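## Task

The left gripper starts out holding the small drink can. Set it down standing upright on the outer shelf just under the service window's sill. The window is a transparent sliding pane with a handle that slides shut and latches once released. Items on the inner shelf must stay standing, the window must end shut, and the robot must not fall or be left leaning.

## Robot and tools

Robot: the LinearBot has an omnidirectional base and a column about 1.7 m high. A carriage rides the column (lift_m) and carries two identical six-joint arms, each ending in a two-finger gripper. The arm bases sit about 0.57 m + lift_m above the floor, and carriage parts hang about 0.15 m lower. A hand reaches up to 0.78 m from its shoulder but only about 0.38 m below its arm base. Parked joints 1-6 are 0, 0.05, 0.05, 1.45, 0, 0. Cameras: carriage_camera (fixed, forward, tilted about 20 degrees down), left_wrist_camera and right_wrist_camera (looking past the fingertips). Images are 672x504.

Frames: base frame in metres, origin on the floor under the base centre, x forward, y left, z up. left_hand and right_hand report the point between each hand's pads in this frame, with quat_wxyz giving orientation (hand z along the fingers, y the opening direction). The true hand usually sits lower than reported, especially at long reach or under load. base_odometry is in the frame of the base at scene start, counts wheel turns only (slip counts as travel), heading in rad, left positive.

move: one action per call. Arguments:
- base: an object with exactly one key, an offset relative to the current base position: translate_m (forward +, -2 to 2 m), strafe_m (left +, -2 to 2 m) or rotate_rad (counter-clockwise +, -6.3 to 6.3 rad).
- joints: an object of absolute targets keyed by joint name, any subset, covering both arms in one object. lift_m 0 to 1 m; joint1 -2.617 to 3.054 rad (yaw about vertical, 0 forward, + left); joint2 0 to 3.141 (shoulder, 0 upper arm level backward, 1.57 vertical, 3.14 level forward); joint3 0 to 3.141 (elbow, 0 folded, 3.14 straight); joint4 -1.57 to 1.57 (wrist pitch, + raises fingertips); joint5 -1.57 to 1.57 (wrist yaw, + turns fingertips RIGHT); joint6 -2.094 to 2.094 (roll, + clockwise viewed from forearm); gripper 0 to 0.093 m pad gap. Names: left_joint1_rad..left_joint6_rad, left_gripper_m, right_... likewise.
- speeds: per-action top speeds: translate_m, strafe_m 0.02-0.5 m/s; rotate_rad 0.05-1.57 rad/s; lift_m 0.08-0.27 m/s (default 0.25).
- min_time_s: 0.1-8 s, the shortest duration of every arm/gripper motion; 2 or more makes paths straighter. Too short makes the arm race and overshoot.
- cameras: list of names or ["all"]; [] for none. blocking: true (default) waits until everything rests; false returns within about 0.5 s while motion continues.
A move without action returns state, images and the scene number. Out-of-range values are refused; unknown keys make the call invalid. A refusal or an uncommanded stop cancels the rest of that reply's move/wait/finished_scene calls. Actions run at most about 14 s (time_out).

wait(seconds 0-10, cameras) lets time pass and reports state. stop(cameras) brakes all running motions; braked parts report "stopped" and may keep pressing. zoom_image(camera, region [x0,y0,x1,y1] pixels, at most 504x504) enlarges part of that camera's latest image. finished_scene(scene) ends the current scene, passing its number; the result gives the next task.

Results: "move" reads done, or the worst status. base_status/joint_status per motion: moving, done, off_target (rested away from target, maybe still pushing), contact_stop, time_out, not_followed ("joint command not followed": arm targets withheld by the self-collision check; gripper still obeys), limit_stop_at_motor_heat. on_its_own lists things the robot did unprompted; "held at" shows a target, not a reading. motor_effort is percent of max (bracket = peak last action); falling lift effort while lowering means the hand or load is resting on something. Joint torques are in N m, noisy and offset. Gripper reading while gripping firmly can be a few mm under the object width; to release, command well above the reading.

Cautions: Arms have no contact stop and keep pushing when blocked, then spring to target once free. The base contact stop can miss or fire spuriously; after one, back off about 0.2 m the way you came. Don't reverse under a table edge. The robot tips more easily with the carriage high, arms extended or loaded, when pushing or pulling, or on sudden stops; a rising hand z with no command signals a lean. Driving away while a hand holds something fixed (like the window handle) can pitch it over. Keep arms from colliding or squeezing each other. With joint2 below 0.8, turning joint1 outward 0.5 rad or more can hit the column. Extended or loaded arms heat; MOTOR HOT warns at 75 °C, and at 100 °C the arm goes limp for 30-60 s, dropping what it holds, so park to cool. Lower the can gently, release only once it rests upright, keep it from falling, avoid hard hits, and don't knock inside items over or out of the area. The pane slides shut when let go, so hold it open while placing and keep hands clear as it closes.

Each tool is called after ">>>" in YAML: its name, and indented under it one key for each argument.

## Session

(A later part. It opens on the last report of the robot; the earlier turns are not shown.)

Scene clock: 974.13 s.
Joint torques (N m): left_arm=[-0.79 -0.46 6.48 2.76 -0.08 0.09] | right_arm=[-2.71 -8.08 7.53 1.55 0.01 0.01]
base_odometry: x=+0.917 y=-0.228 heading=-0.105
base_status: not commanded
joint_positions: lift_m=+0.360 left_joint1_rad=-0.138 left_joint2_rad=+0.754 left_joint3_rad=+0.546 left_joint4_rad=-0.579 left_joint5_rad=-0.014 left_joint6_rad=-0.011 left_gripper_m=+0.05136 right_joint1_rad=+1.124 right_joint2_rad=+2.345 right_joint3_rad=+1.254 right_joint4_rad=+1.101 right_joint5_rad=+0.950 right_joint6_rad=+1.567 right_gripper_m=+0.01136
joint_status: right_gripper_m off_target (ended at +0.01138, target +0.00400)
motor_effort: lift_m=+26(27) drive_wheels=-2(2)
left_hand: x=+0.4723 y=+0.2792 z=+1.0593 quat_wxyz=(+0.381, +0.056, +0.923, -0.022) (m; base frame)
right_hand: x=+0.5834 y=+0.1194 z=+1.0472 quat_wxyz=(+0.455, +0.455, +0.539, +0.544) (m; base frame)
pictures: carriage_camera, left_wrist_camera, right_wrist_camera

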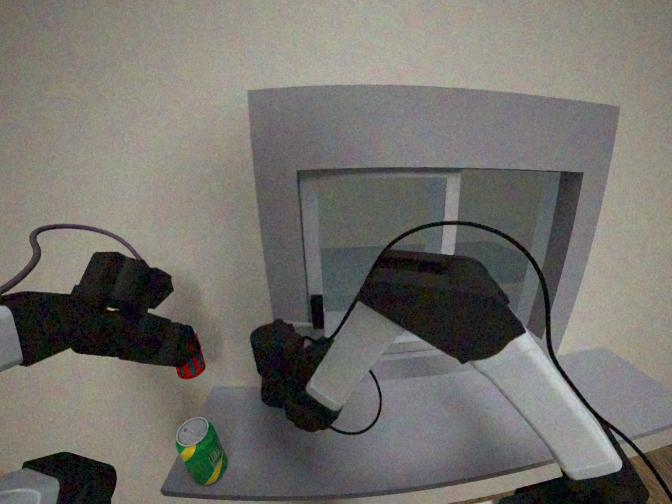

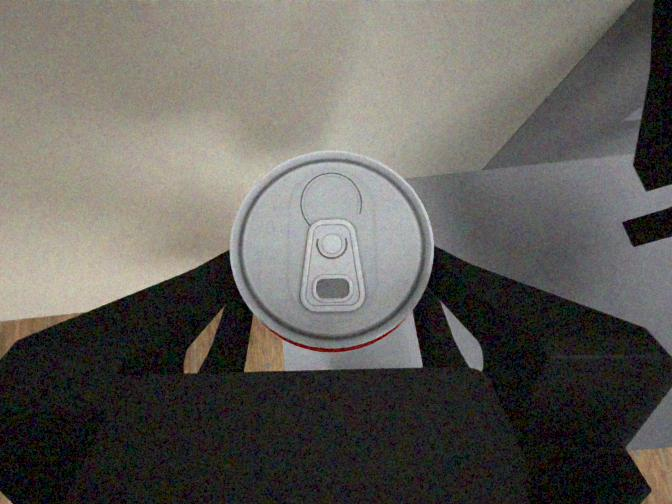

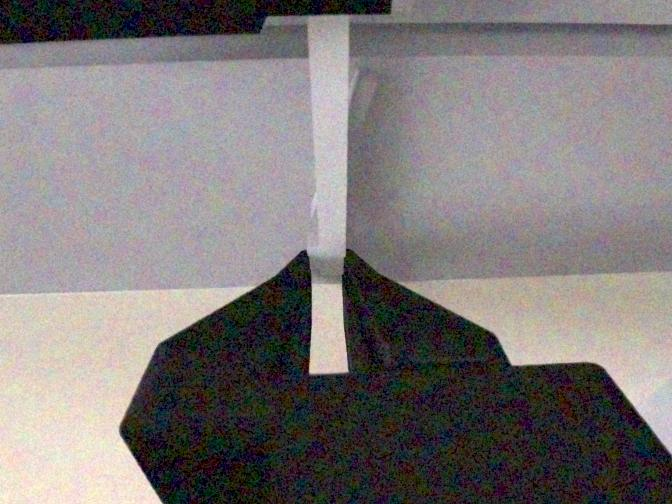

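>>> move:
  joints: {"right_joint1_rad": 1.175, "right_joint2_rad": 2.288, "right_joint3_rad": 1.15, "right_joint4_rad": 1.135, "right_joint5_rad": 0.98}
  min_time_s: 2
  cameras: ["right_wrist_camera", "left_wrist_camera", "carriage_camera"]

Scene clock: 1005.90 s.
Joint torques (N m): left_arm=[-0.9 -0.46 6.63 2.75 -0.09 0.07] | right_arm=[3.88 -12.03 1.5 1.62 0.76 0]
move: off_target
base_odometry: x=+0.917 y=-0.228 heading=-0.105
base_status: not commanded
joint_positions: lift_m=+0.360 left_joint1_rad=-0.138 left_joint2_rad=+0.754 left_joint3_rad=+0.546 left_joint4_rad=-0.579 left_joint5_rad=-0.014 left_joint6_rad=-0.011 left_gripper_m=+0.05136 right_joint1_rad=+1.128 right_joint2_rad=+2.323 right_joint3_rad=+1.191 right_joint4_rad=+1.152 right_joint5_rad=+0.902 right_joint6_rad=+1.567 right_gripper_m=+0.01125
joint_status: right_joint1_rad off_target (ended at +1.128, target +1.175); right_joint5_rad off_target (ended at +0.902, target +0.980); the others done
motor_effort: lift_m=+26(28) drive_wheels=-2(2)
left_hand: x=+0.4723 y=+0.2792 z=+1.0593 quat_wxyz=(+0.381, +0.056, +0.923, -0.022) (m; base frame)
right_hand: x=+0.5748 y=+0.1180 z=+1.0463 quat_wxyz=(+0.440, +0.441, +0.547, +0.559) (m; base frame)
pictures: carriage_camera, left_wrist_camera, right_wrist_camera

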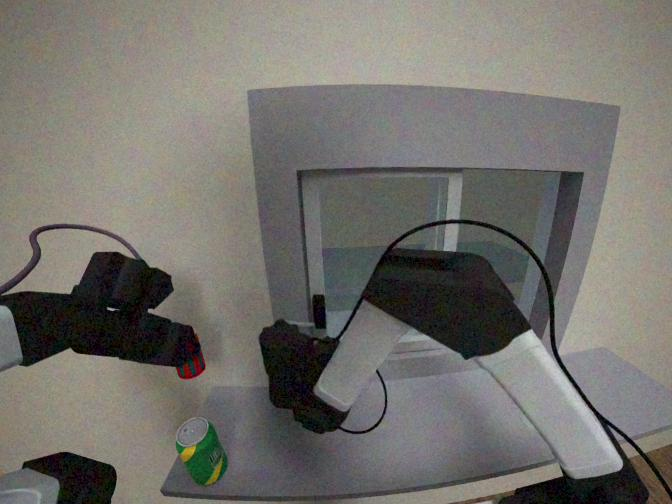

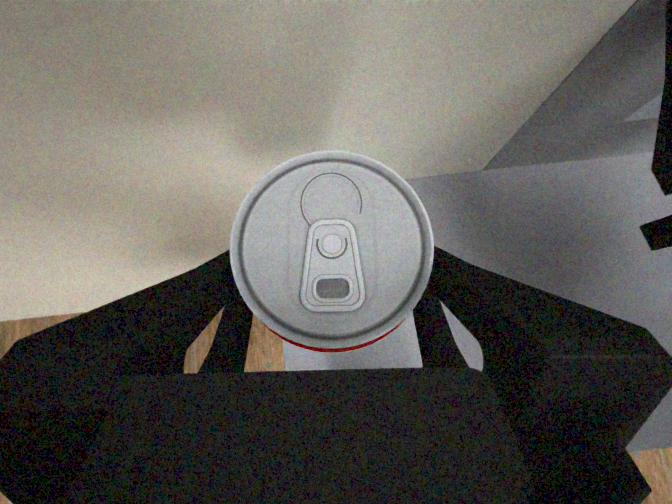

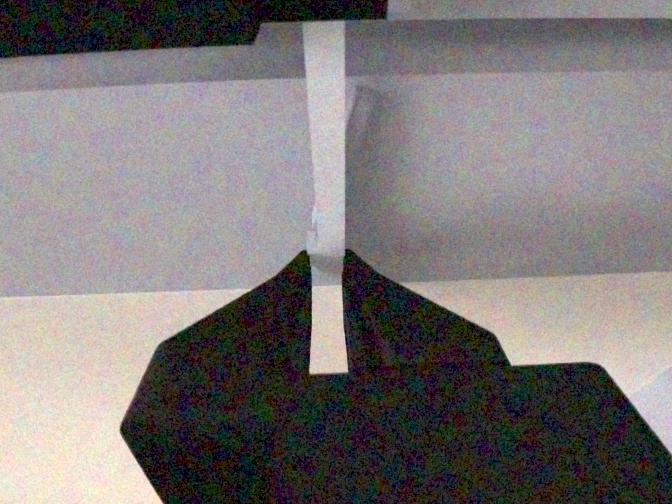

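>>> zoom_image:
  camera: "right_wrist_camera"
  region: [270, 160, 390, 310]

>>> zoom_image:
  camera: "left_wrist_camera"
  region: [560, 0, 672, 280]

Scaled by 3.360 from the camera's 672x504 image, which has a finer 960x720 frame.

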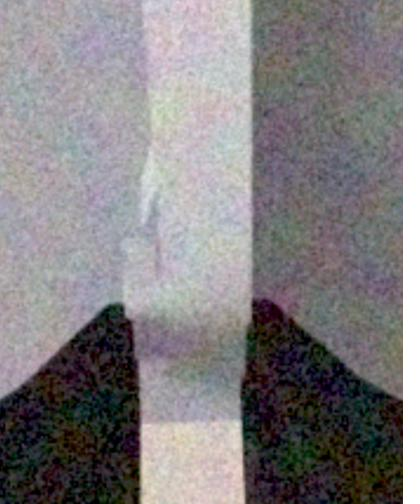

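Scaled by 1.800 from the camera's 672x504 image, which has a finer 960x720 frame.

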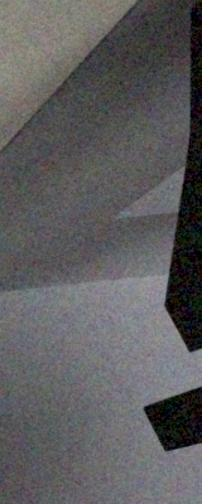

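>>> move:
  joints: {"right_joint1_rad": 1.215, "right_joint2_rad": 2.287, "right_joint3_rad": 1.13, "right_joint4_rad": 1.15, "right_joint5_rad": 0.985}
  min_time_s: 2
  cameras: ["right_wrist_camera", "left_wrist_camera", "carriage_camera"]

Scene clock: 1052.73 s.
Joint torques (N m): left_arm=[-0.92 -0.34 6.52 2.76 -0.07 0.07] | right_arm=[0.31 -11.4 3.19 1.75 0.08 0.01]
move: done
MOTOR HOT: joint 2 (shoulder) of the right arm reports 77 °C; the controller stops that arm at 100 °C. To cool a motor, set the load down, stop pushing, or move to a pose that needs little force.
base_odometry: x=+0.917 y=-0.228 heading=-0.105
base_status: not commanded
joint_positions: lift_m=+0.360 left_joint1_rad=-0.138 left_joint2_rad=+0.754 left_joint3_rad=+0.546 left_joint4_rad=-0.579 left_joint5_rad=-0.014 left_joint6_rad=-0.011 left_gripper_m=+0.05136 right_joint1_rad=+1.209 right_joint2_rad=+2.317 right_joint3_rad=+1.147 right_joint4_rad=+1.151 right_joint5_rad=+0.977 right_joint6_rad=+1.567 right_gripper_m=+0.00408
joint_status: all done
on_its_own: right_gripper_m moved -0.00717 to your old target +0.00400
motor_effort: lift_m=+27(28) drive_wheels=-2(2)
left_hand: x=+0.4724 y=+0.2792 z=+1.0594 quat_wxyz=(+0.381, +0.056, +0.922, -0.022) (m; base frame)
right_hand: x=+0.5392 y=+0.1248 z=+1.0348 quat_wxyz=(+0.442, +0.436, +0.561, +0.548) (m; base frame)
pictures: carriage_camera, left_wrist_camera, right_wrist_camera

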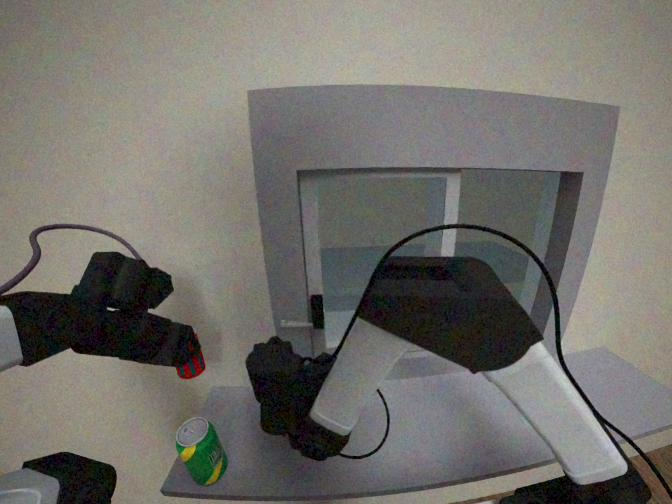

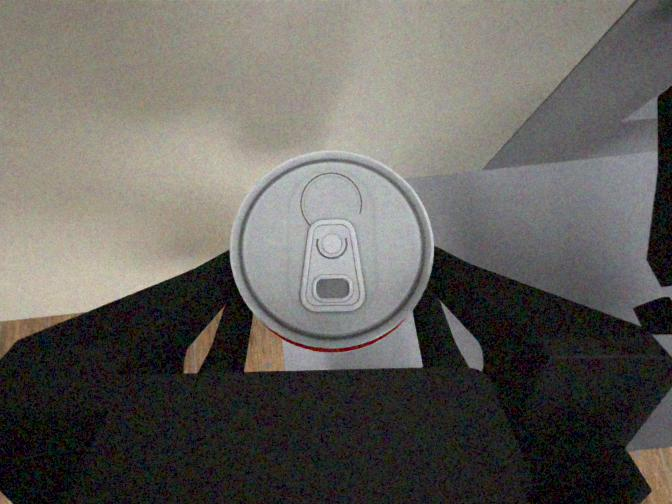

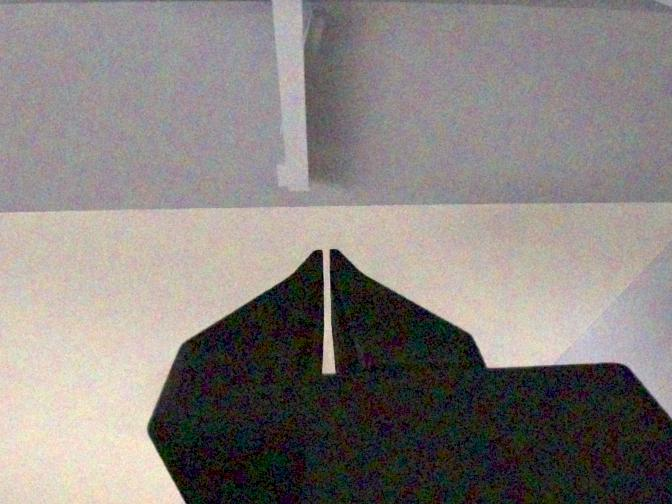

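>>> zoom_image:
  camera: "right_wrist_camera"
  region: [220, 0, 400, 215]

>>> zoom_image:
  camera: "carriage_camera"
  region: [260, 280, 340, 360]

>>> zoom_image:
  camera: "left_wrist_camera"
  region: [540, 0, 672, 280]

>>> move:
  joints: {"right_joint1_rad": 1.39, "right_joint2_rad": 2.09, "right_joint3_rad": 0.8, "right_joint4_rad": 1.13, "right_joint5_rad": 1.25}
  min_time_s: 2
  cameras: ["right_wrist_camera"]

Scaled by 2.344 from the camera's 672x504 image, which has a finer 960x720 frame.

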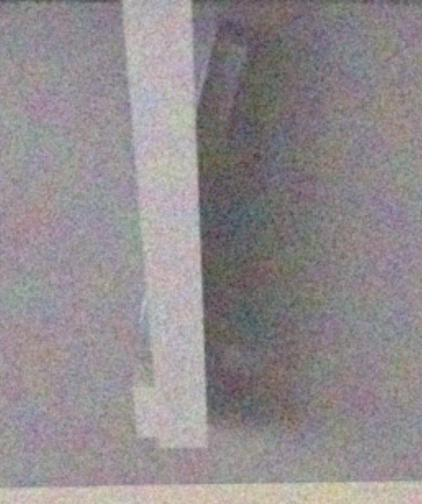

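Scaled by 6.300 from the camera's 672x504 image, which has a finer 960x720 frame.

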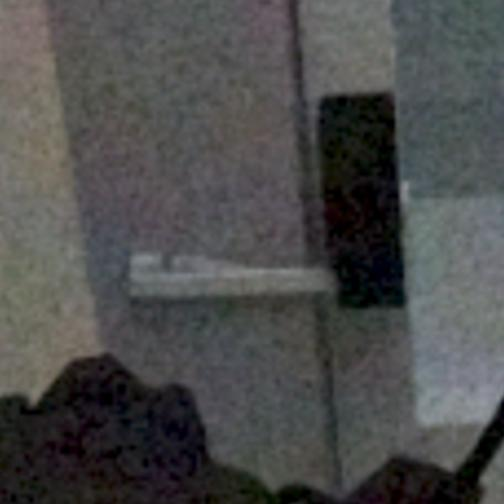

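Scaled by 1.800 from the camera's 672x504 image, which has a finer 960x720 frame.

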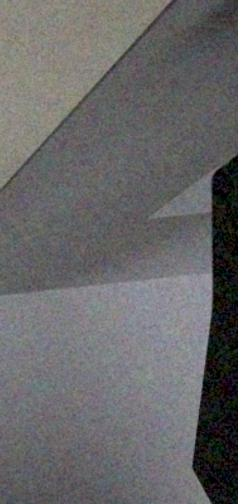

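Scene clock: 1059.67 s.
Joint torques (N m): left_arm=[-0.85 -0.4 6.56 2.77 -0.1 0.08] | right_arm=[0.59 -10.03 2.95 1.52 0.14 0.01]
move: done
MOTOR HOT: still on. Joint 2 (shoulder) of the right arm reports 78 °C.
base_odometry: x=+0.917 y=-0.228 heading=-0.105
base_status: not commanded
joint_positions: lift_m=+0.360 left_joint1_rad=-0.138 left_joint2_rad=+0.754 left_joint3_rad=+0.546 left_joint4_rad=-0.579 left_joint5_rad=-0.014 left_joint6_rad=-0.011 left_gripper_m=+0.05136 right_joint1_rad=+1.381 right_joint2_rad=+2.126 right_joint3_rad=+0.812 right_joint4_rad=+1.136 right_joint5_rad=+1.241 right_joint6_rad=+1.567 right_gripper_m=+0.00408
joint_status: all done
motor_effort: lift_m=+26(29) drive_wheels=-2(2)
left_hand: x=+0.4724 y=+0.2792 z=+1.0594 quat_wxyz=(+0.381, +0.056, +0.922, -0.022) (m; base frame)
right_hand: x=+0.4584 y=+0.0575 z=+1.0259 quat_wxyz=(+0.494, +0.430, +0.586, +0.477) (m; base frame)
pictures: right_wrist_camera

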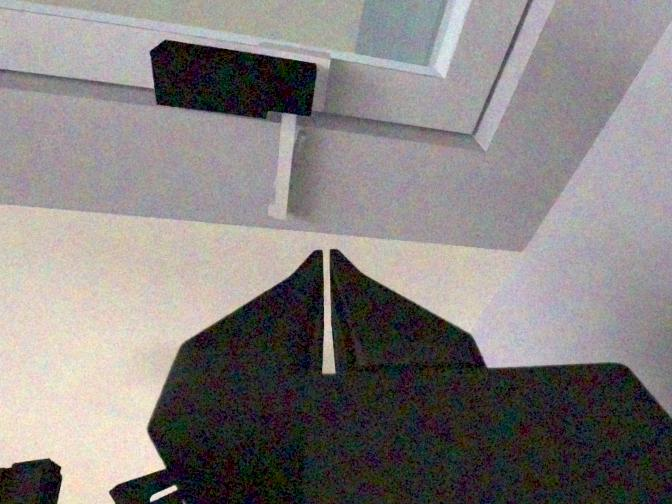

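>>> move:
  joints: {"right_joint1_rad": 0.926, "right_joint2_rad": 1.566, "right_joint3_rad": 1.046, "right_joint4_rad": -0.08, "right_joint5_rad": 0.0, "right_joint6_rad": 0.0}
  min_time_s: 2
  cameras: ["right_wrist_camera"]

Scene clock: 1145.47 s.
Joint torques (N m): left_arm=[-0.91 -0.5 6.53 2.76 -0.1 0.06] | right_arm=[-0.9 -7.99 9.2 1.92 -0.06 -0.09]
move: done
MOTOR HOT: still on. Joint 2 (shoulder) of the right arm reports 79 °C.
base_odometry: x=+0.917 y=-0.228 heading=-0.105
base_status: not commanded
joint_positions: lift_m=+0.360 left_joint1_rad=-0.138 left_joint2_rad=+0.754 left_joint3_rad=+0.546 left_joint4_rad=-0.579 left_joint5_rad=-0.014 left_joint6_rad=-0.011 left_gripper_m=+0.05136 right_joint1_rad=+0.934 right_joint2_rad=+1.594 right_joint3_rad=+1.012 right_joint4_rad=-0.073 right_joint5_rad=+0.009 right_joint6_rad=+0.011 right_gripper_m=+0.00407
joint_status: all done
motor_effort: lift_m=+24(29) drive_wheels=-2(2)
left_hand: x=+0.4724 y=+0.2792 z=+1.0594 quat_wxyz=(+0.381, +0.056, +0.922, -0.022) (m; base frame)
right_hand: x=+0.4949 y=+0.0575 z=+1.0746 quat_wxyz=(+0.395, -0.398, +0.804, +0.198) (m; base frame)
pictures: right_wrist_camera

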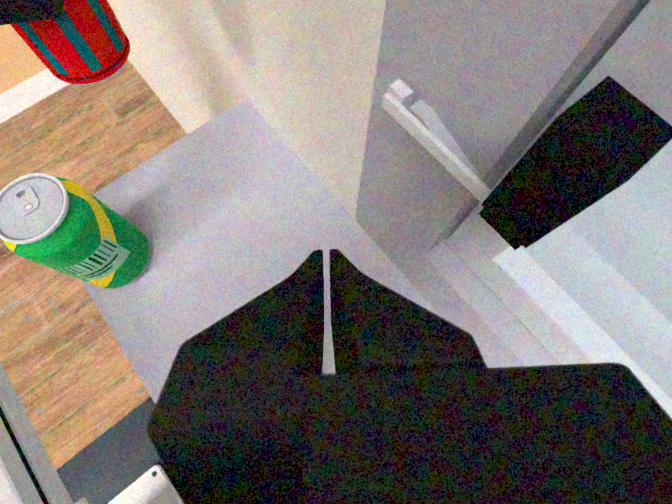

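Excellent view of the latch. Let me zoom.

>>> zoom_image:
  camera: "right_wrist_camera"
  region: [360, 60, 560, 260]

>>> zoom_image:
  camera: "right_wrist_camera"
  region: [370, 70, 450, 150]

Scaled by 2.520 from the camera's 672x504 image, which has a finer 960x720 frame.

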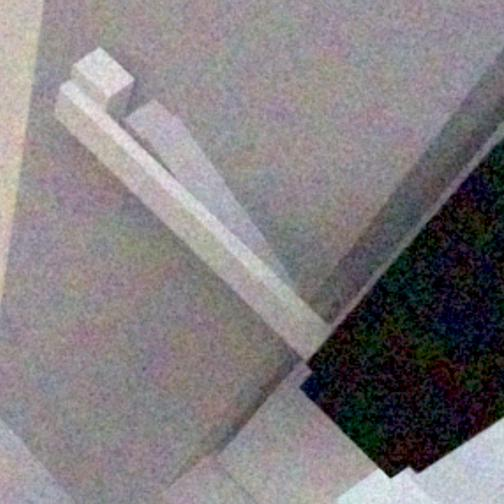

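Scaled by 6.300 from the camera's 672x504 image, which has a finer 960x720 frame.

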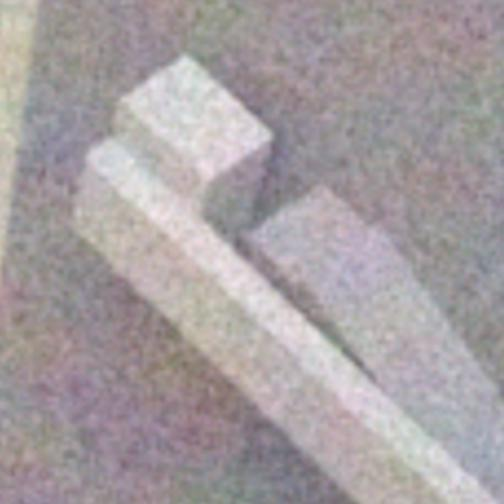

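>>> move:
  joints: {"right_joint1_rad": 0.3, "right_joint2_rad": 0.3, "right_joint3_rad": 0.15, "right_joint4_rad": 1.2, "right_joint5_rad": 0.0, "right_joint6_rad": 0.0}
  min_time_s: 2
  cameras: ["carriage_camera"]

>>> zoom_image:
  camera: "carriage_camera"
  region: [240, 260, 380, 400]

Scene clock: 1272.80 s.
Joint torques (N m): left_arm=[-0.81 -0.43 6.56 2.72 -0.07 0.09] | right_arm=[-0.96 1.74 4.52 0.73 -0.09 -0.09]
move: done
MOTOR HOT: cleared for the motors of the right arm.
base_odometry: x=+0.917 y=-0.228 heading=-0.105
base_status: not commanded
joint_positions: lift_m=+0.360 left_joint1_rad=-0.138 left_joint2_rad=+0.754 left_joint3_rad=+0.546 left_joint4_rad=-0.577 left_joint5_rad=-0.014 left_joint6_rad=-0.011 left_gripper_m=+0.05136 right_joint1_rad=+0.310 right_joint2_rad=+0.307 right_joint3_rad=+0.165 right_joint4_rad=+1.189 right_joint5_rad=+0.005 right_joint6_rad=+0.009 right_gripper_m=+0.00407
joint_status: all done
motor_effort: lift_m=+25(28) drive_wheels=-2(2)
left_hand: x=+0.4728 y=+0.2791 z=+1.0598 quat_wxyz=(+0.382, +0.056, +0.922, -0.022) (m; base frame)
right_hand: x=+0.3567 y=-0.2690 z=+1.3654 quat_wxyz=(+0.954, -0.036, +0.257, +0.152) (m; base frame)
pictures: carriage_camera

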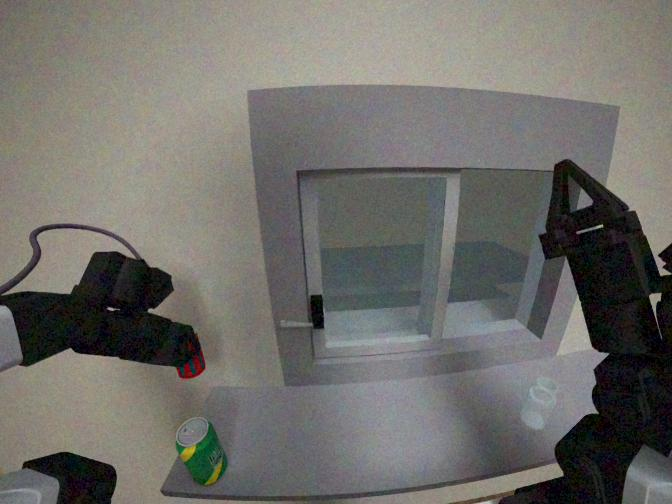

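Scaled by 3.600 from the camera's 672x504 image, which has a finer 960x720 frame.

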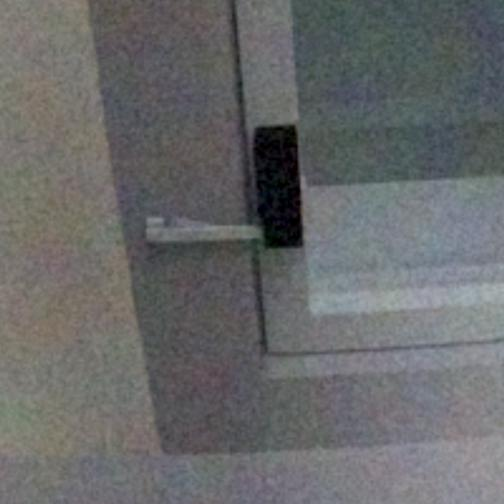

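>>> move:
  joints: {"right_joint1_rad": 1.37, "right_joint2_rad": 2.09, "right_joint3_rad": 0.8, "right_joint4_rad": 1.13, "right_joint5_rad": 1.3, "right_joint6_rad": -0.7, "right_gripper_m": 0.0525}
  min_time_s: 2
  cameras: ["right_wrist_camera"]

>>> move:
  joints: {"right_joint1_rad": 1.232, "right_joint2_rad": 2.295, "right_joint3_rad": 1.143, "right_joint4_rad": 1.17, "right_joint5_rad": 1.235, "right_joint6_rad": -0.7}
  min_time_s: 2
  cameras: ["right_wrist_camera", "carriage_camera"]

Scene clock: 1399.17 s.
Joint torques (N m): left_arm=[-0.83 -0.47 6.61 2.71 -0.1 0.07] | right_arm=[0.4 -6.2 6.01 1.73 0.14 -0.03]
move: done
base_odometry: x=+0.917 y=-0.228 heading=-0.105
base_status: not commanded
joint_positions: lift_m=+0.360 left_joint1_rad=-0.138 left_joint2_rad=+0.754 left_joint3_rad=+0.546 left_joint4_rad=-0.575 left_joint5_rad=-0.014 left_joint6_rad=-0.011 left_gripper_m=+0.05136 right_joint1_rad=+1.363 right_joint2_rad=+2.078 right_joint3_rad=+0.776 right_joint4_rad=+1.130 right_joint5_rad=+1.290 right_joint6_rad=-0.690 right_gripper_m=+0.05242
joint_status: all done
motor_effort: lift_m=+26(28) drive_wheels=-2(2)
left_hand: x=+0.4731 y=+0.2791 z=+1.0600 quat_wxyz=(+0.383, +0.056, +0.922, -0.022) (m; base frame)
right_hand: x=+0.4643 y=+0.0367 z=+1.0359 quat_wxyz=(+0.638, -0.322, +0.648, -0.264) (m; base frame)
pictures: right_wrist_camera

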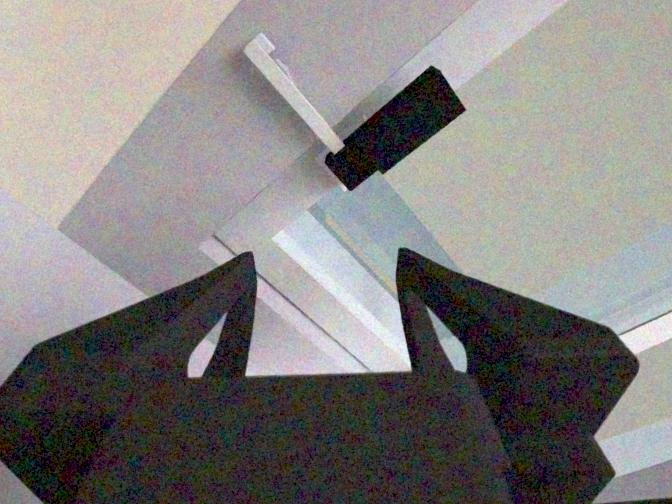

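Scene clock: 1401.47 s.
Joint torques (N m): left_arm=[-0.83 -0.39 6.71 2.72 -0.09 0.07] | right_arm=[-0.91 -7.64 6.82 1.85 -0.07 -0.04]
move: done
base_odometry: x=+0.917 y=-0.228 heading=-0.105
base_status: not commanded
joint_positions: lift_m=+0.360 left_joint1_rad=-0.138 left_joint2_rad=+0.754 left_joint3_rad=+0.546 left_joint4_rad=-0.575 left_joint5_rad=-0.014 left_joint6_rad=-0.011 left_gripper_m=+0.05136 right_joint1_rad=+1.241 right_joint2_rad=+2.278 right_joint3_rad=+1.117 right_joint4_rad=+1.158 right_joint5_rad=+1.243 right_joint6_rad=-0.691 right_gripper_m=+0.05242
joint_status: all done
motor_effort: lift_m=+25(29) drive_wheels=-2(2)
left_hand: x=+0.4731 y=+0.2791 z=+1.0600 quat_wxyz=(+0.383, +0.056, +0.922, -0.022) (m; base frame)
right_hand: x=+0.5293 y=+0.0832 z=+1.0455 quat_wxyz=(+0.664, -0.240, +0.666, -0.241) (m; base frame)
pictures: carriage_camera, right_wrist_camera

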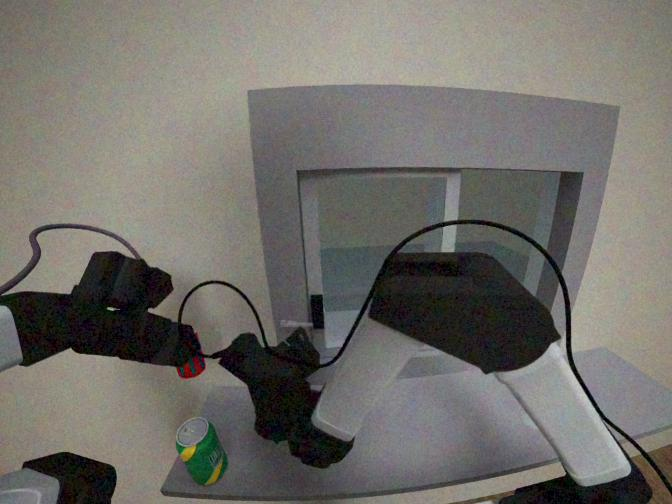

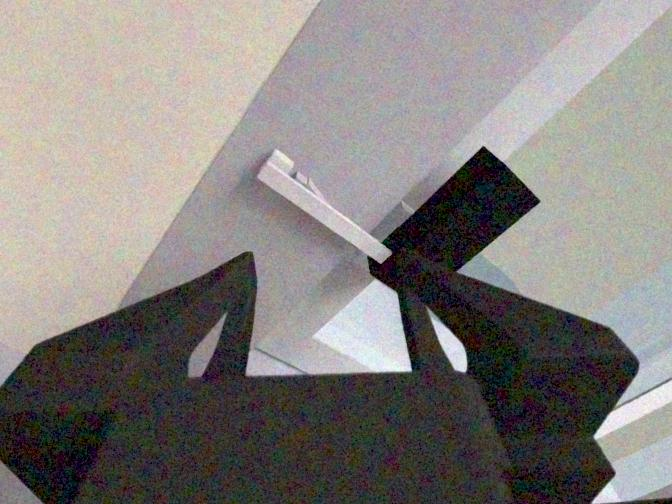

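>>> zoom_image:
  camera: "right_wrist_camera"
  region: [220, 120, 460, 300]

Scaled by 2.100 from the camera's 672x504 image, which has a finer 960x720 frame.

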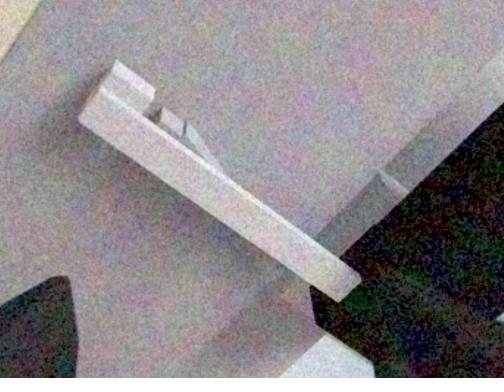

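>>> move:
  joints: {"right_joint1_rad": 1.1585, "right_joint2_rad": 2.324, "right_joint3_rad": 1.203, "right_joint4_rad": 1.122, "right_joint5_rad": 1.1595}
  min_time_s: 2
  cameras: ["right_wrist_camera", "carriage_camera"]

>>> zoom_image:
  camera: "right_wrist_camera"
  region: [180, 150, 460, 360]

Scene clock: 1481.67 s.
Joint torques (N m): left_arm=[-0.92 -0.4 6.54 2.7 -0.08 0.09] | right_arm=[-0.91 -7.94 7.01 1.67 -0.08 -0.04]
move: done
base_odometry: x=+0.917 y=-0.228 heading=-0.105
base_status: not commanded
joint_positions: lift_m=+0.360 left_joint1_rad=-0.138 left_joint2_rad=+0.754 left_joint3_rad=+0.546 left_joint4_rad=-0.575 left_joint5_rad=-0.014 left_joint6_rad=-0.011 left_gripper_m=+0.05136 right_joint1_rad=+1.167 right_joint2_rad=+2.307 right_joint3_rad=+1.176 right_joint4_rad=+1.128 right_joint5_rad=+1.167 right_joint6_rad=-0.691 right_gripper_m=+0.05242
joint_status: all done
motor_effort: lift_m=+27(28) drive_wheels=-2(2)
left_hand: x=+0.4731 y=+0.2791 z=+1.0600 quat_wxyz=(+0.383, +0.056, +0.922, -0.022) (m; base frame)
right_hand: x=+0.5626 y=+0.0833 z=+1.0453 quat_wxyz=(+0.665, -0.240, +0.665, -0.240) (m; base frame)
pictures: carriage_camera, right_wrist_camera

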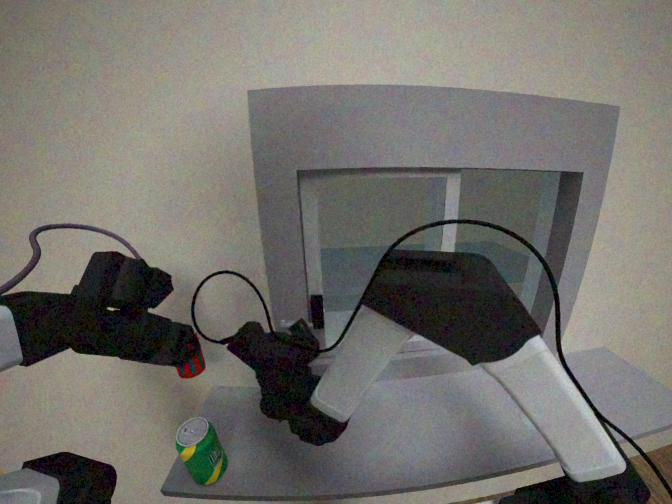

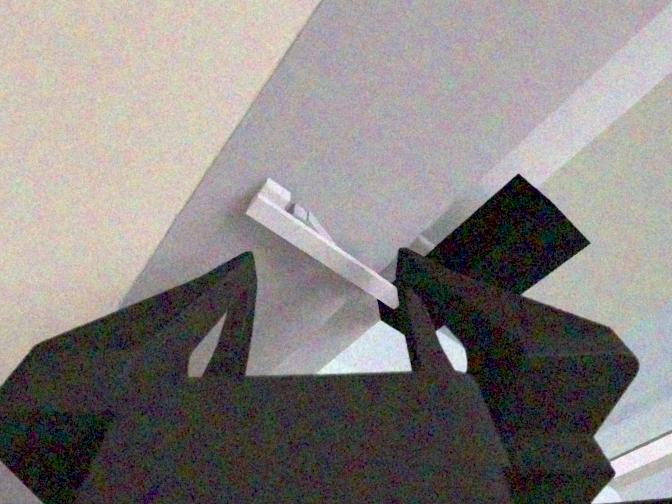

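Scaled by 1.800 from the camera's 672x504 image, which has a finer 960x720 frame.

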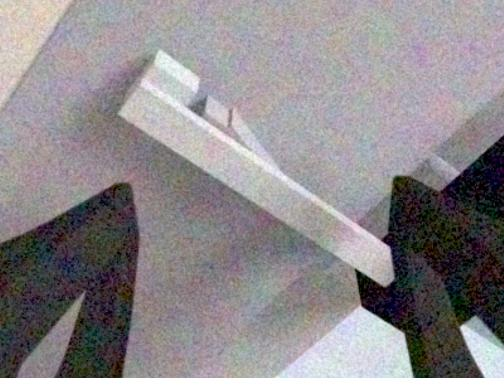

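>>> move:
  joints: {"right_joint1_rad": 1.1318, "right_joint2_rad": 2.348, "right_joint3_rad": 1.2215, "right_joint4_rad": 1.145, "right_joint5_rad": 1.1328}
  min_time_s: 2
  cameras: ["right_wrist_camera"]

>>> zoom_image:
  camera: "right_wrist_camera"
  region: [180, 150, 460, 360]

Scene clock: 1546.47 s.
Joint torques (N m): left_arm=[-0.88 -0.38 6.5 2.71 -0.09 0.07] | right_arm=[-0.94 -8.03 7.02 1.93 -0.11 -0.04]
move: done
base_odometry: x=+0.917 y=-0.228 heading=-0.105
base_status: not commanded
joint_positions: lift_m=+0.360 left_joint1_rad=-0.138 left_joint2_rad=+0.754 left_joint3_rad=+0.546 left_joint4_rad=-0.575 left_joint5_rad=-0.014 left_joint6_rad=-0.011 left_gripper_m=+0.05136 right_joint1_rad=+1.141 right_joint2_rad=+2.331 right_joint3_rad=+1.194 right_joint4_rad=+1.133 right_joint5_rad=+1.141 right_joint6_rad=-0.691 right_gripper_m=+0.05242
joint_status: all done
motor_effort: lift_m=+27(29) drive_wheels=-2(2)
left_hand: x=+0.4731 y=+0.2791 z=+1.0600 quat_wxyz=(+0.383, +0.056, +0.922, -0.022) (m; base frame)
right_hand: x=+0.5745 y=+0.0821 z=+1.0400 quat_wxyz=(+0.664, -0.241, +0.665, -0.240) (m; base frame)
pictures: right_wrist_camera

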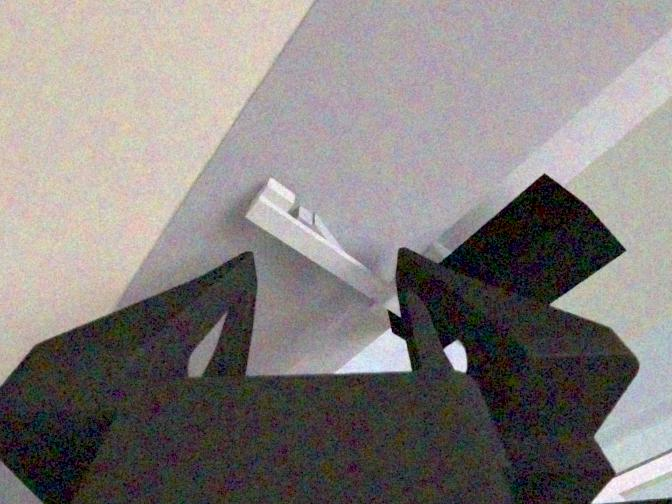

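Scaled by 1.800 from the camera's 672x504 image, which has a finer 960x720 frame.

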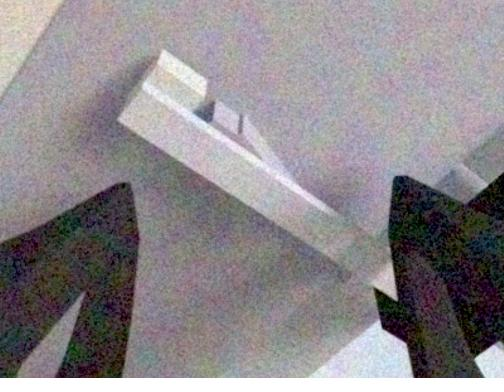

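>>> move:
  joints: {"right_joint1_rad": 1.1132, "right_joint2_rad": 2.369, "right_joint3_rad": 1.2425, "right_joint4_rad": 1.149, "right_joint5_rad": 1.114}
  min_time_s: 2
  cameras: ["right_wrist_camera"]

>>> zoom_image:
  camera: "right_wrist_camera"
  region: [180, 150, 460, 360]

Scene clock: 1584.50 s.
Joint torques (N m): left_arm=[-0.84 -0.44 6.54 2.72 -0.09 0.08] | right_arm=[-1.28 -7.88 6.95 1.82 -0.15 -0.02]
move: done
base_odometry: x=+0.917 y=-0.228 heading=-0.105
base_status: not commanded
joint_positions: lift_m=+0.360 left_joint1_rad=-0.138 left_joint2_rad=+0.754 left_joint3_rad=+0.546 left_joint4_rad=-0.575 left_joint5_rad=-0.014 left_joint6_rad=-0.011 left_gripper_m=+0.05136 right_joint1_rad=+1.126 right_joint2_rad=+2.348 right_joint3_rad=+1.217 right_joint4_rad=+1.147 right_joint5_rad=+1.127 right_joint6_rad=-0.693 right_gripper_m=+0.05242
joint_status: all done
motor_effort: lift_m=+27(28) drive_wheels=-2(2)
left_hand: x=+0.4731 y=+0.2791 z=+1.0600 quat_wxyz=(+0.383, +0.056, +0.922, -0.022) (m; base frame)
right_hand: x=+0.5820 y=+0.0831 z=+1.0405 quat_wxyz=(+0.669, -0.234, +0.665, -0.236) (m; base frame)
pictures: right_wrist_camera

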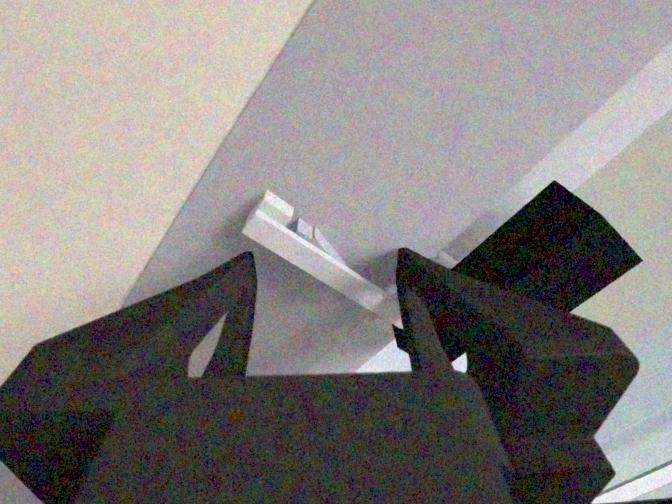

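Scaled by 1.800 from the camera's 672x504 image, which has a finer 960x720 frame.

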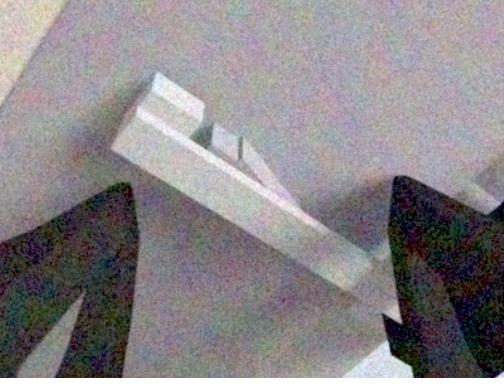

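>>> move:
  joints: {"right_joint1_rad": 1.0967, "right_joint2_rad": 2.377, "right_joint3_rad": 1.261, "right_joint4_rad": 1.119, "right_joint5_rad": 1.0974}
  min_time_s: 2
  cameras: ["right_wrist_camera"]

>>> zoom_image:
  camera: "right_wrist_camera"
  region: [180, 150, 460, 360]

Scene clock: 1596.33 s.
Joint torques (N m): left_arm=[-0.81 -0.4 6.49 2.72 -0.12 0.08] | right_arm=[-2.55 -7.75 7.6 1.51 -0.33 -0.01]
move: off_target
base_odometry: x=+0.917 y=-0.228 heading=-0.105
base_status: not commanded
joint_positions: lift_m=+0.360 left_joint1_rad=-0.138 left_joint2_rad=+0.754 left_joint3_rad=+0.546 left_joint4_rad=-0.575 left_joint5_rad=-0.014 left_joint6_rad=-0.011 left_gripper_m=+0.05136 right_joint1_rad=+1.125 right_joint2_rad=+2.354 right_joint3_rad=+1.227 right_joint4_rad=+1.145 right_joint5_rad=+1.127 right_joint6_rad=-0.694 right_gripper_m=+0.05243
joint_status: right_joint1_rad off_target (ended at +1.125, target +1.097); right_joint5_rad off_target (ended at +1.128, target +1.097); the others done
motor_effort: lift_m=+23(27) drive_wheels=-2(2)
left_hand: x=+0.4731 y=+0.2791 z=+1.0600 quat_wxyz=(+0.383, +0.056, +0.922, -0.022) (m; base frame)
right_hand: x=+0.5835 y=+0.0843 z=+1.0405 quat_wxyz=(+0.669, -0.233, +0.665, -0.237) (m; base frame)
pictures: right_wrist_camera

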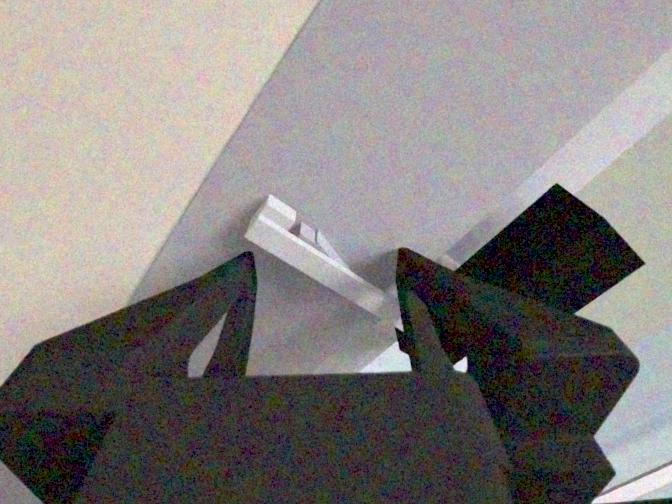

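Scaled by 1.800 from the camera's 672x504 image, which has a finer 960x720 frame.

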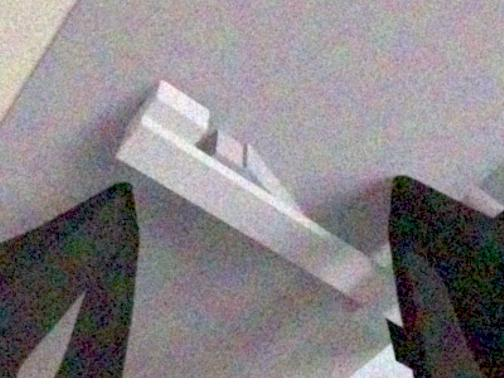

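>>> move:
  joints: {"right_joint1_rad": 1.139, "right_joint2_rad": 2.2383, "right_joint3_rad": 1.195, "right_joint4_rad": 1.033, "right_joint5_rad": 1.138}
  min_time_s: 2
  cameras: ["right_wrist_camera"]

>>> zoom_image:
  camera: "right_wrist_camera"
  region: [180, 150, 460, 360]

Scene clock: 1636.00 s.
Joint torques (N m): left_arm=[-0.92 -0.47 6.49 2.72 -0.1 0.07] | right_arm=[0.44 -12.79 3.95 1.79 0.07 0.01]
move: done
base_odometry: x=+0.917 y=-0.228 heading=-0.105
base_status: not commanded
joint_positions: lift_m=+0.360 left_joint1_rad=-0.138 left_joint2_rad=+0.754 left_joint3_rad=+0.546 left_joint4_rad=-0.575 left_joint5_rad=-0.014 left_joint6_rad=-0.011 left_gripper_m=+0.05136 right_joint1_rad=+1.132 right_joint2_rad=+2.284 right_joint3_rad=+1.208 right_joint4_rad=+1.035 right_joint5_rad=+1.132 right_joint6_rad=-0.695 right_gripper_m=+0.05243
joint_status: all done
motor_effort: lift_m=+26(29) drive_wheels=-2(2)
left_hand: x=+0.4731 y=+0.2791 z=+1.0600 quat_wxyz=(+0.383, +0.056, +0.922, -0.022) (m; base frame)
right_hand: x=+0.5791 y=+0.0826 z=+1.0528 quat_wxyz=(+0.655, -0.255, +0.666, -0.251) (m; base frame)
pictures: right_wrist_camera

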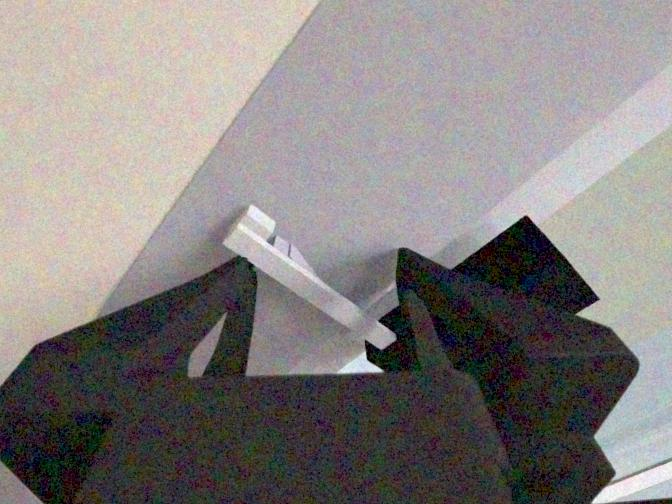

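Scaled by 1.800 from the camera's 672x504 image, which has a finer 960x720 frame.

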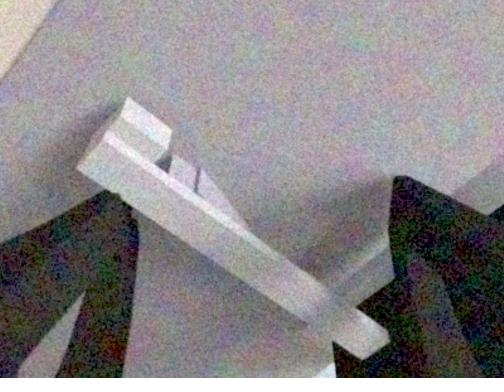

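>>> move:
  joints: {"right_joint1_rad": 1.139, "right_joint2_rad": 2.16, "right_joint3_rad": 1.222, "right_joint4_rad": 0.945, "right_joint5_rad": 1.138}
  min_time_s: 2
  cameras: ["right_wrist_camera"]

>>> zoom_image:
  camera: "right_wrist_camera"
  region: [180, 150, 460, 360]

Scene clock: 1657.43 s.
Joint torques (N m): left_arm=[-0.87 -0.46 6.63 2.74 -0.09 0.07] | right_arm=[-0.05 -12.71 6.42 1.83 0.13 0.01]
move: done
base_odometry: x=+0.917 y=-0.228 heading=-0.105
base_status: not commanded
joint_positions: lift_m=+0.360 left_joint1_rad=-0.138 left_joint2_rad=+0.754 left_joint3_rad=+0.546 left_joint4_rad=-0.575 left_joint5_rad=-0.014 left_joint6_rad=-0.011 left_gripper_m=+0.05136 right_joint1_rad=+1.138 right_joint2_rad=+2.207 right_joint3_rad=+1.208 right_joint4_rad=+0.944 right_joint5_rad=+1.126 right_joint6_rad=-0.695 right_gripper_m=+0.05244
joint_status: all done
motor_effort: lift_m=+25(27) drive_wheels=-2(2)
left_hand: x=+0.4731 y=+0.2791 z=+1.0600 quat_wxyz=(+0.383, +0.056, +0.922, -0.022) (m; base frame)
right_hand: x=+0.5758 y=+0.0838 z=+1.0767 quat_wxyz=(+0.652, -0.264, +0.665, -0.251) (m; base frame)
pictures: right_wrist_camera

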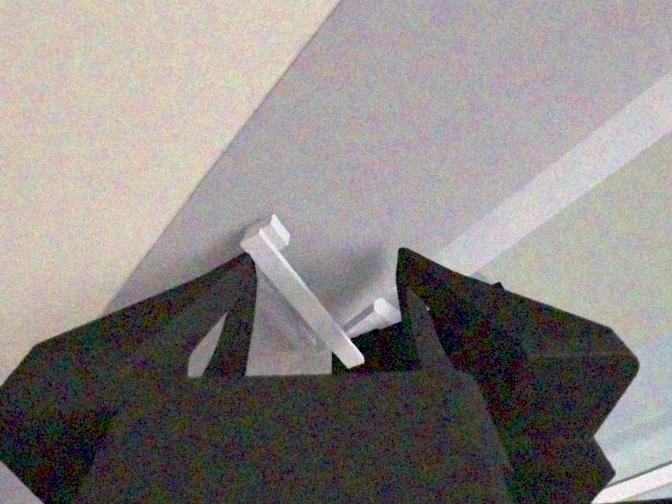

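Scaled by 1.800 from the camera's 672x504 image, which has a finer 960x720 frame.

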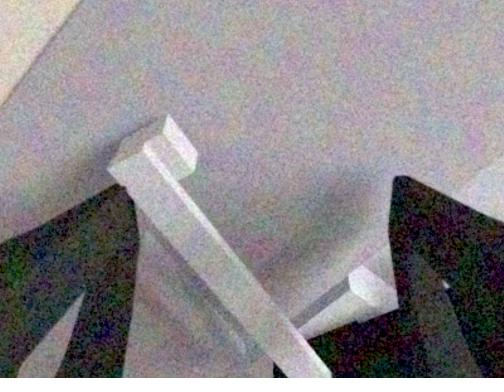

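>>> move:
  base: {"strafe_m": -0.06}
  speeds: {"strafe_m": 0.05}
  cameras: ["right_wrist_camera", "carriage_camera"]

>>> zoom_image:
  camera: "right_wrist_camera"
  region: [180, 150, 460, 380]

Scene clock: 1671.87 s.
Joint torques (N m): left_arm=[-0.8 -0.51 6.61 2.71 -0.07 0.08] | right_arm=[-0.34 -12.77 6.46 2.1 0.27 0.03]
move: done
base_odometry: x=+0.911 y=-0.288 heading=-0.105
base_status: done
joint_positions: lift_m=+0.360 left_joint1_rad=-0.138 left_joint2_rad=+0.754 left_joint3_rad=+0.546 left_joint4_rad=-0.575 left_joint5_rad=-0.014 left_joint6_rad=-0.011 left_gripper_m=+0.05136 right_joint1_rad=+1.141 right_joint2_rad=+2.207 right_joint3_rad=+1.208 right_joint4_rad=+0.920 right_joint5_rad=+1.121 right_joint6_rad=-0.697 right_gripper_m=+0.05244
joint_status: not commanded
motor_effort: lift_m=+27(29) drive_wheels=+0(7)
left_hand: x=+0.4731 y=+0.2791 z=+1.0600 quat_wxyz=(+0.383, +0.056, +0.922, -0.022) (m; base frame)
right_hand: x=+0.5743 y=+0.0858 z=+1.0731 quat_wxyz=(+0.647, -0.276, +0.664, -0.254) (m; base frame)
pictures: carriage_camera, right_wrist_camera

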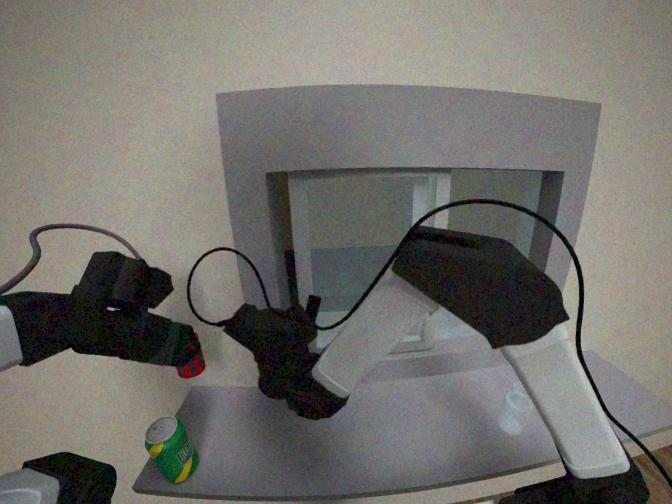

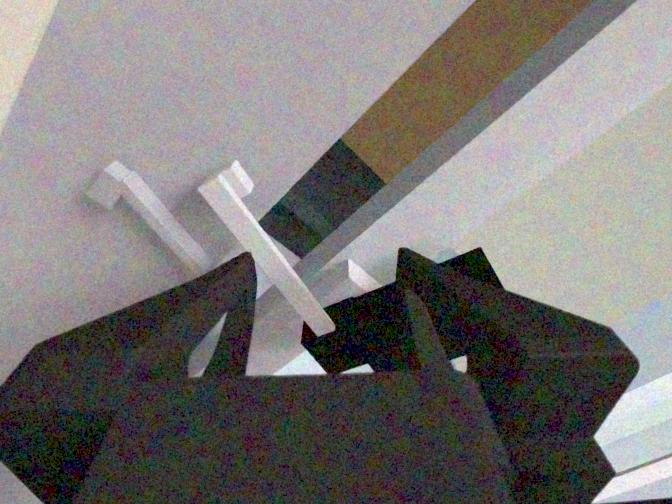

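Scaled by 1.800 from the camera's 672x504 image, which has a finer 960x720 frame.

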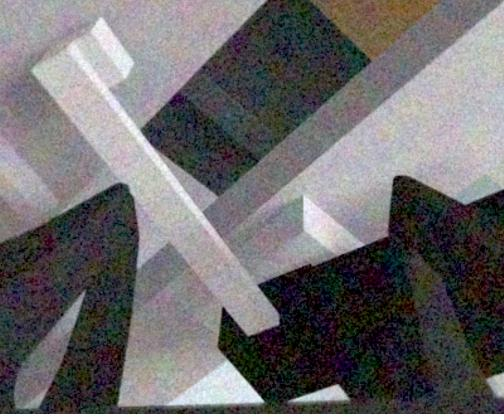

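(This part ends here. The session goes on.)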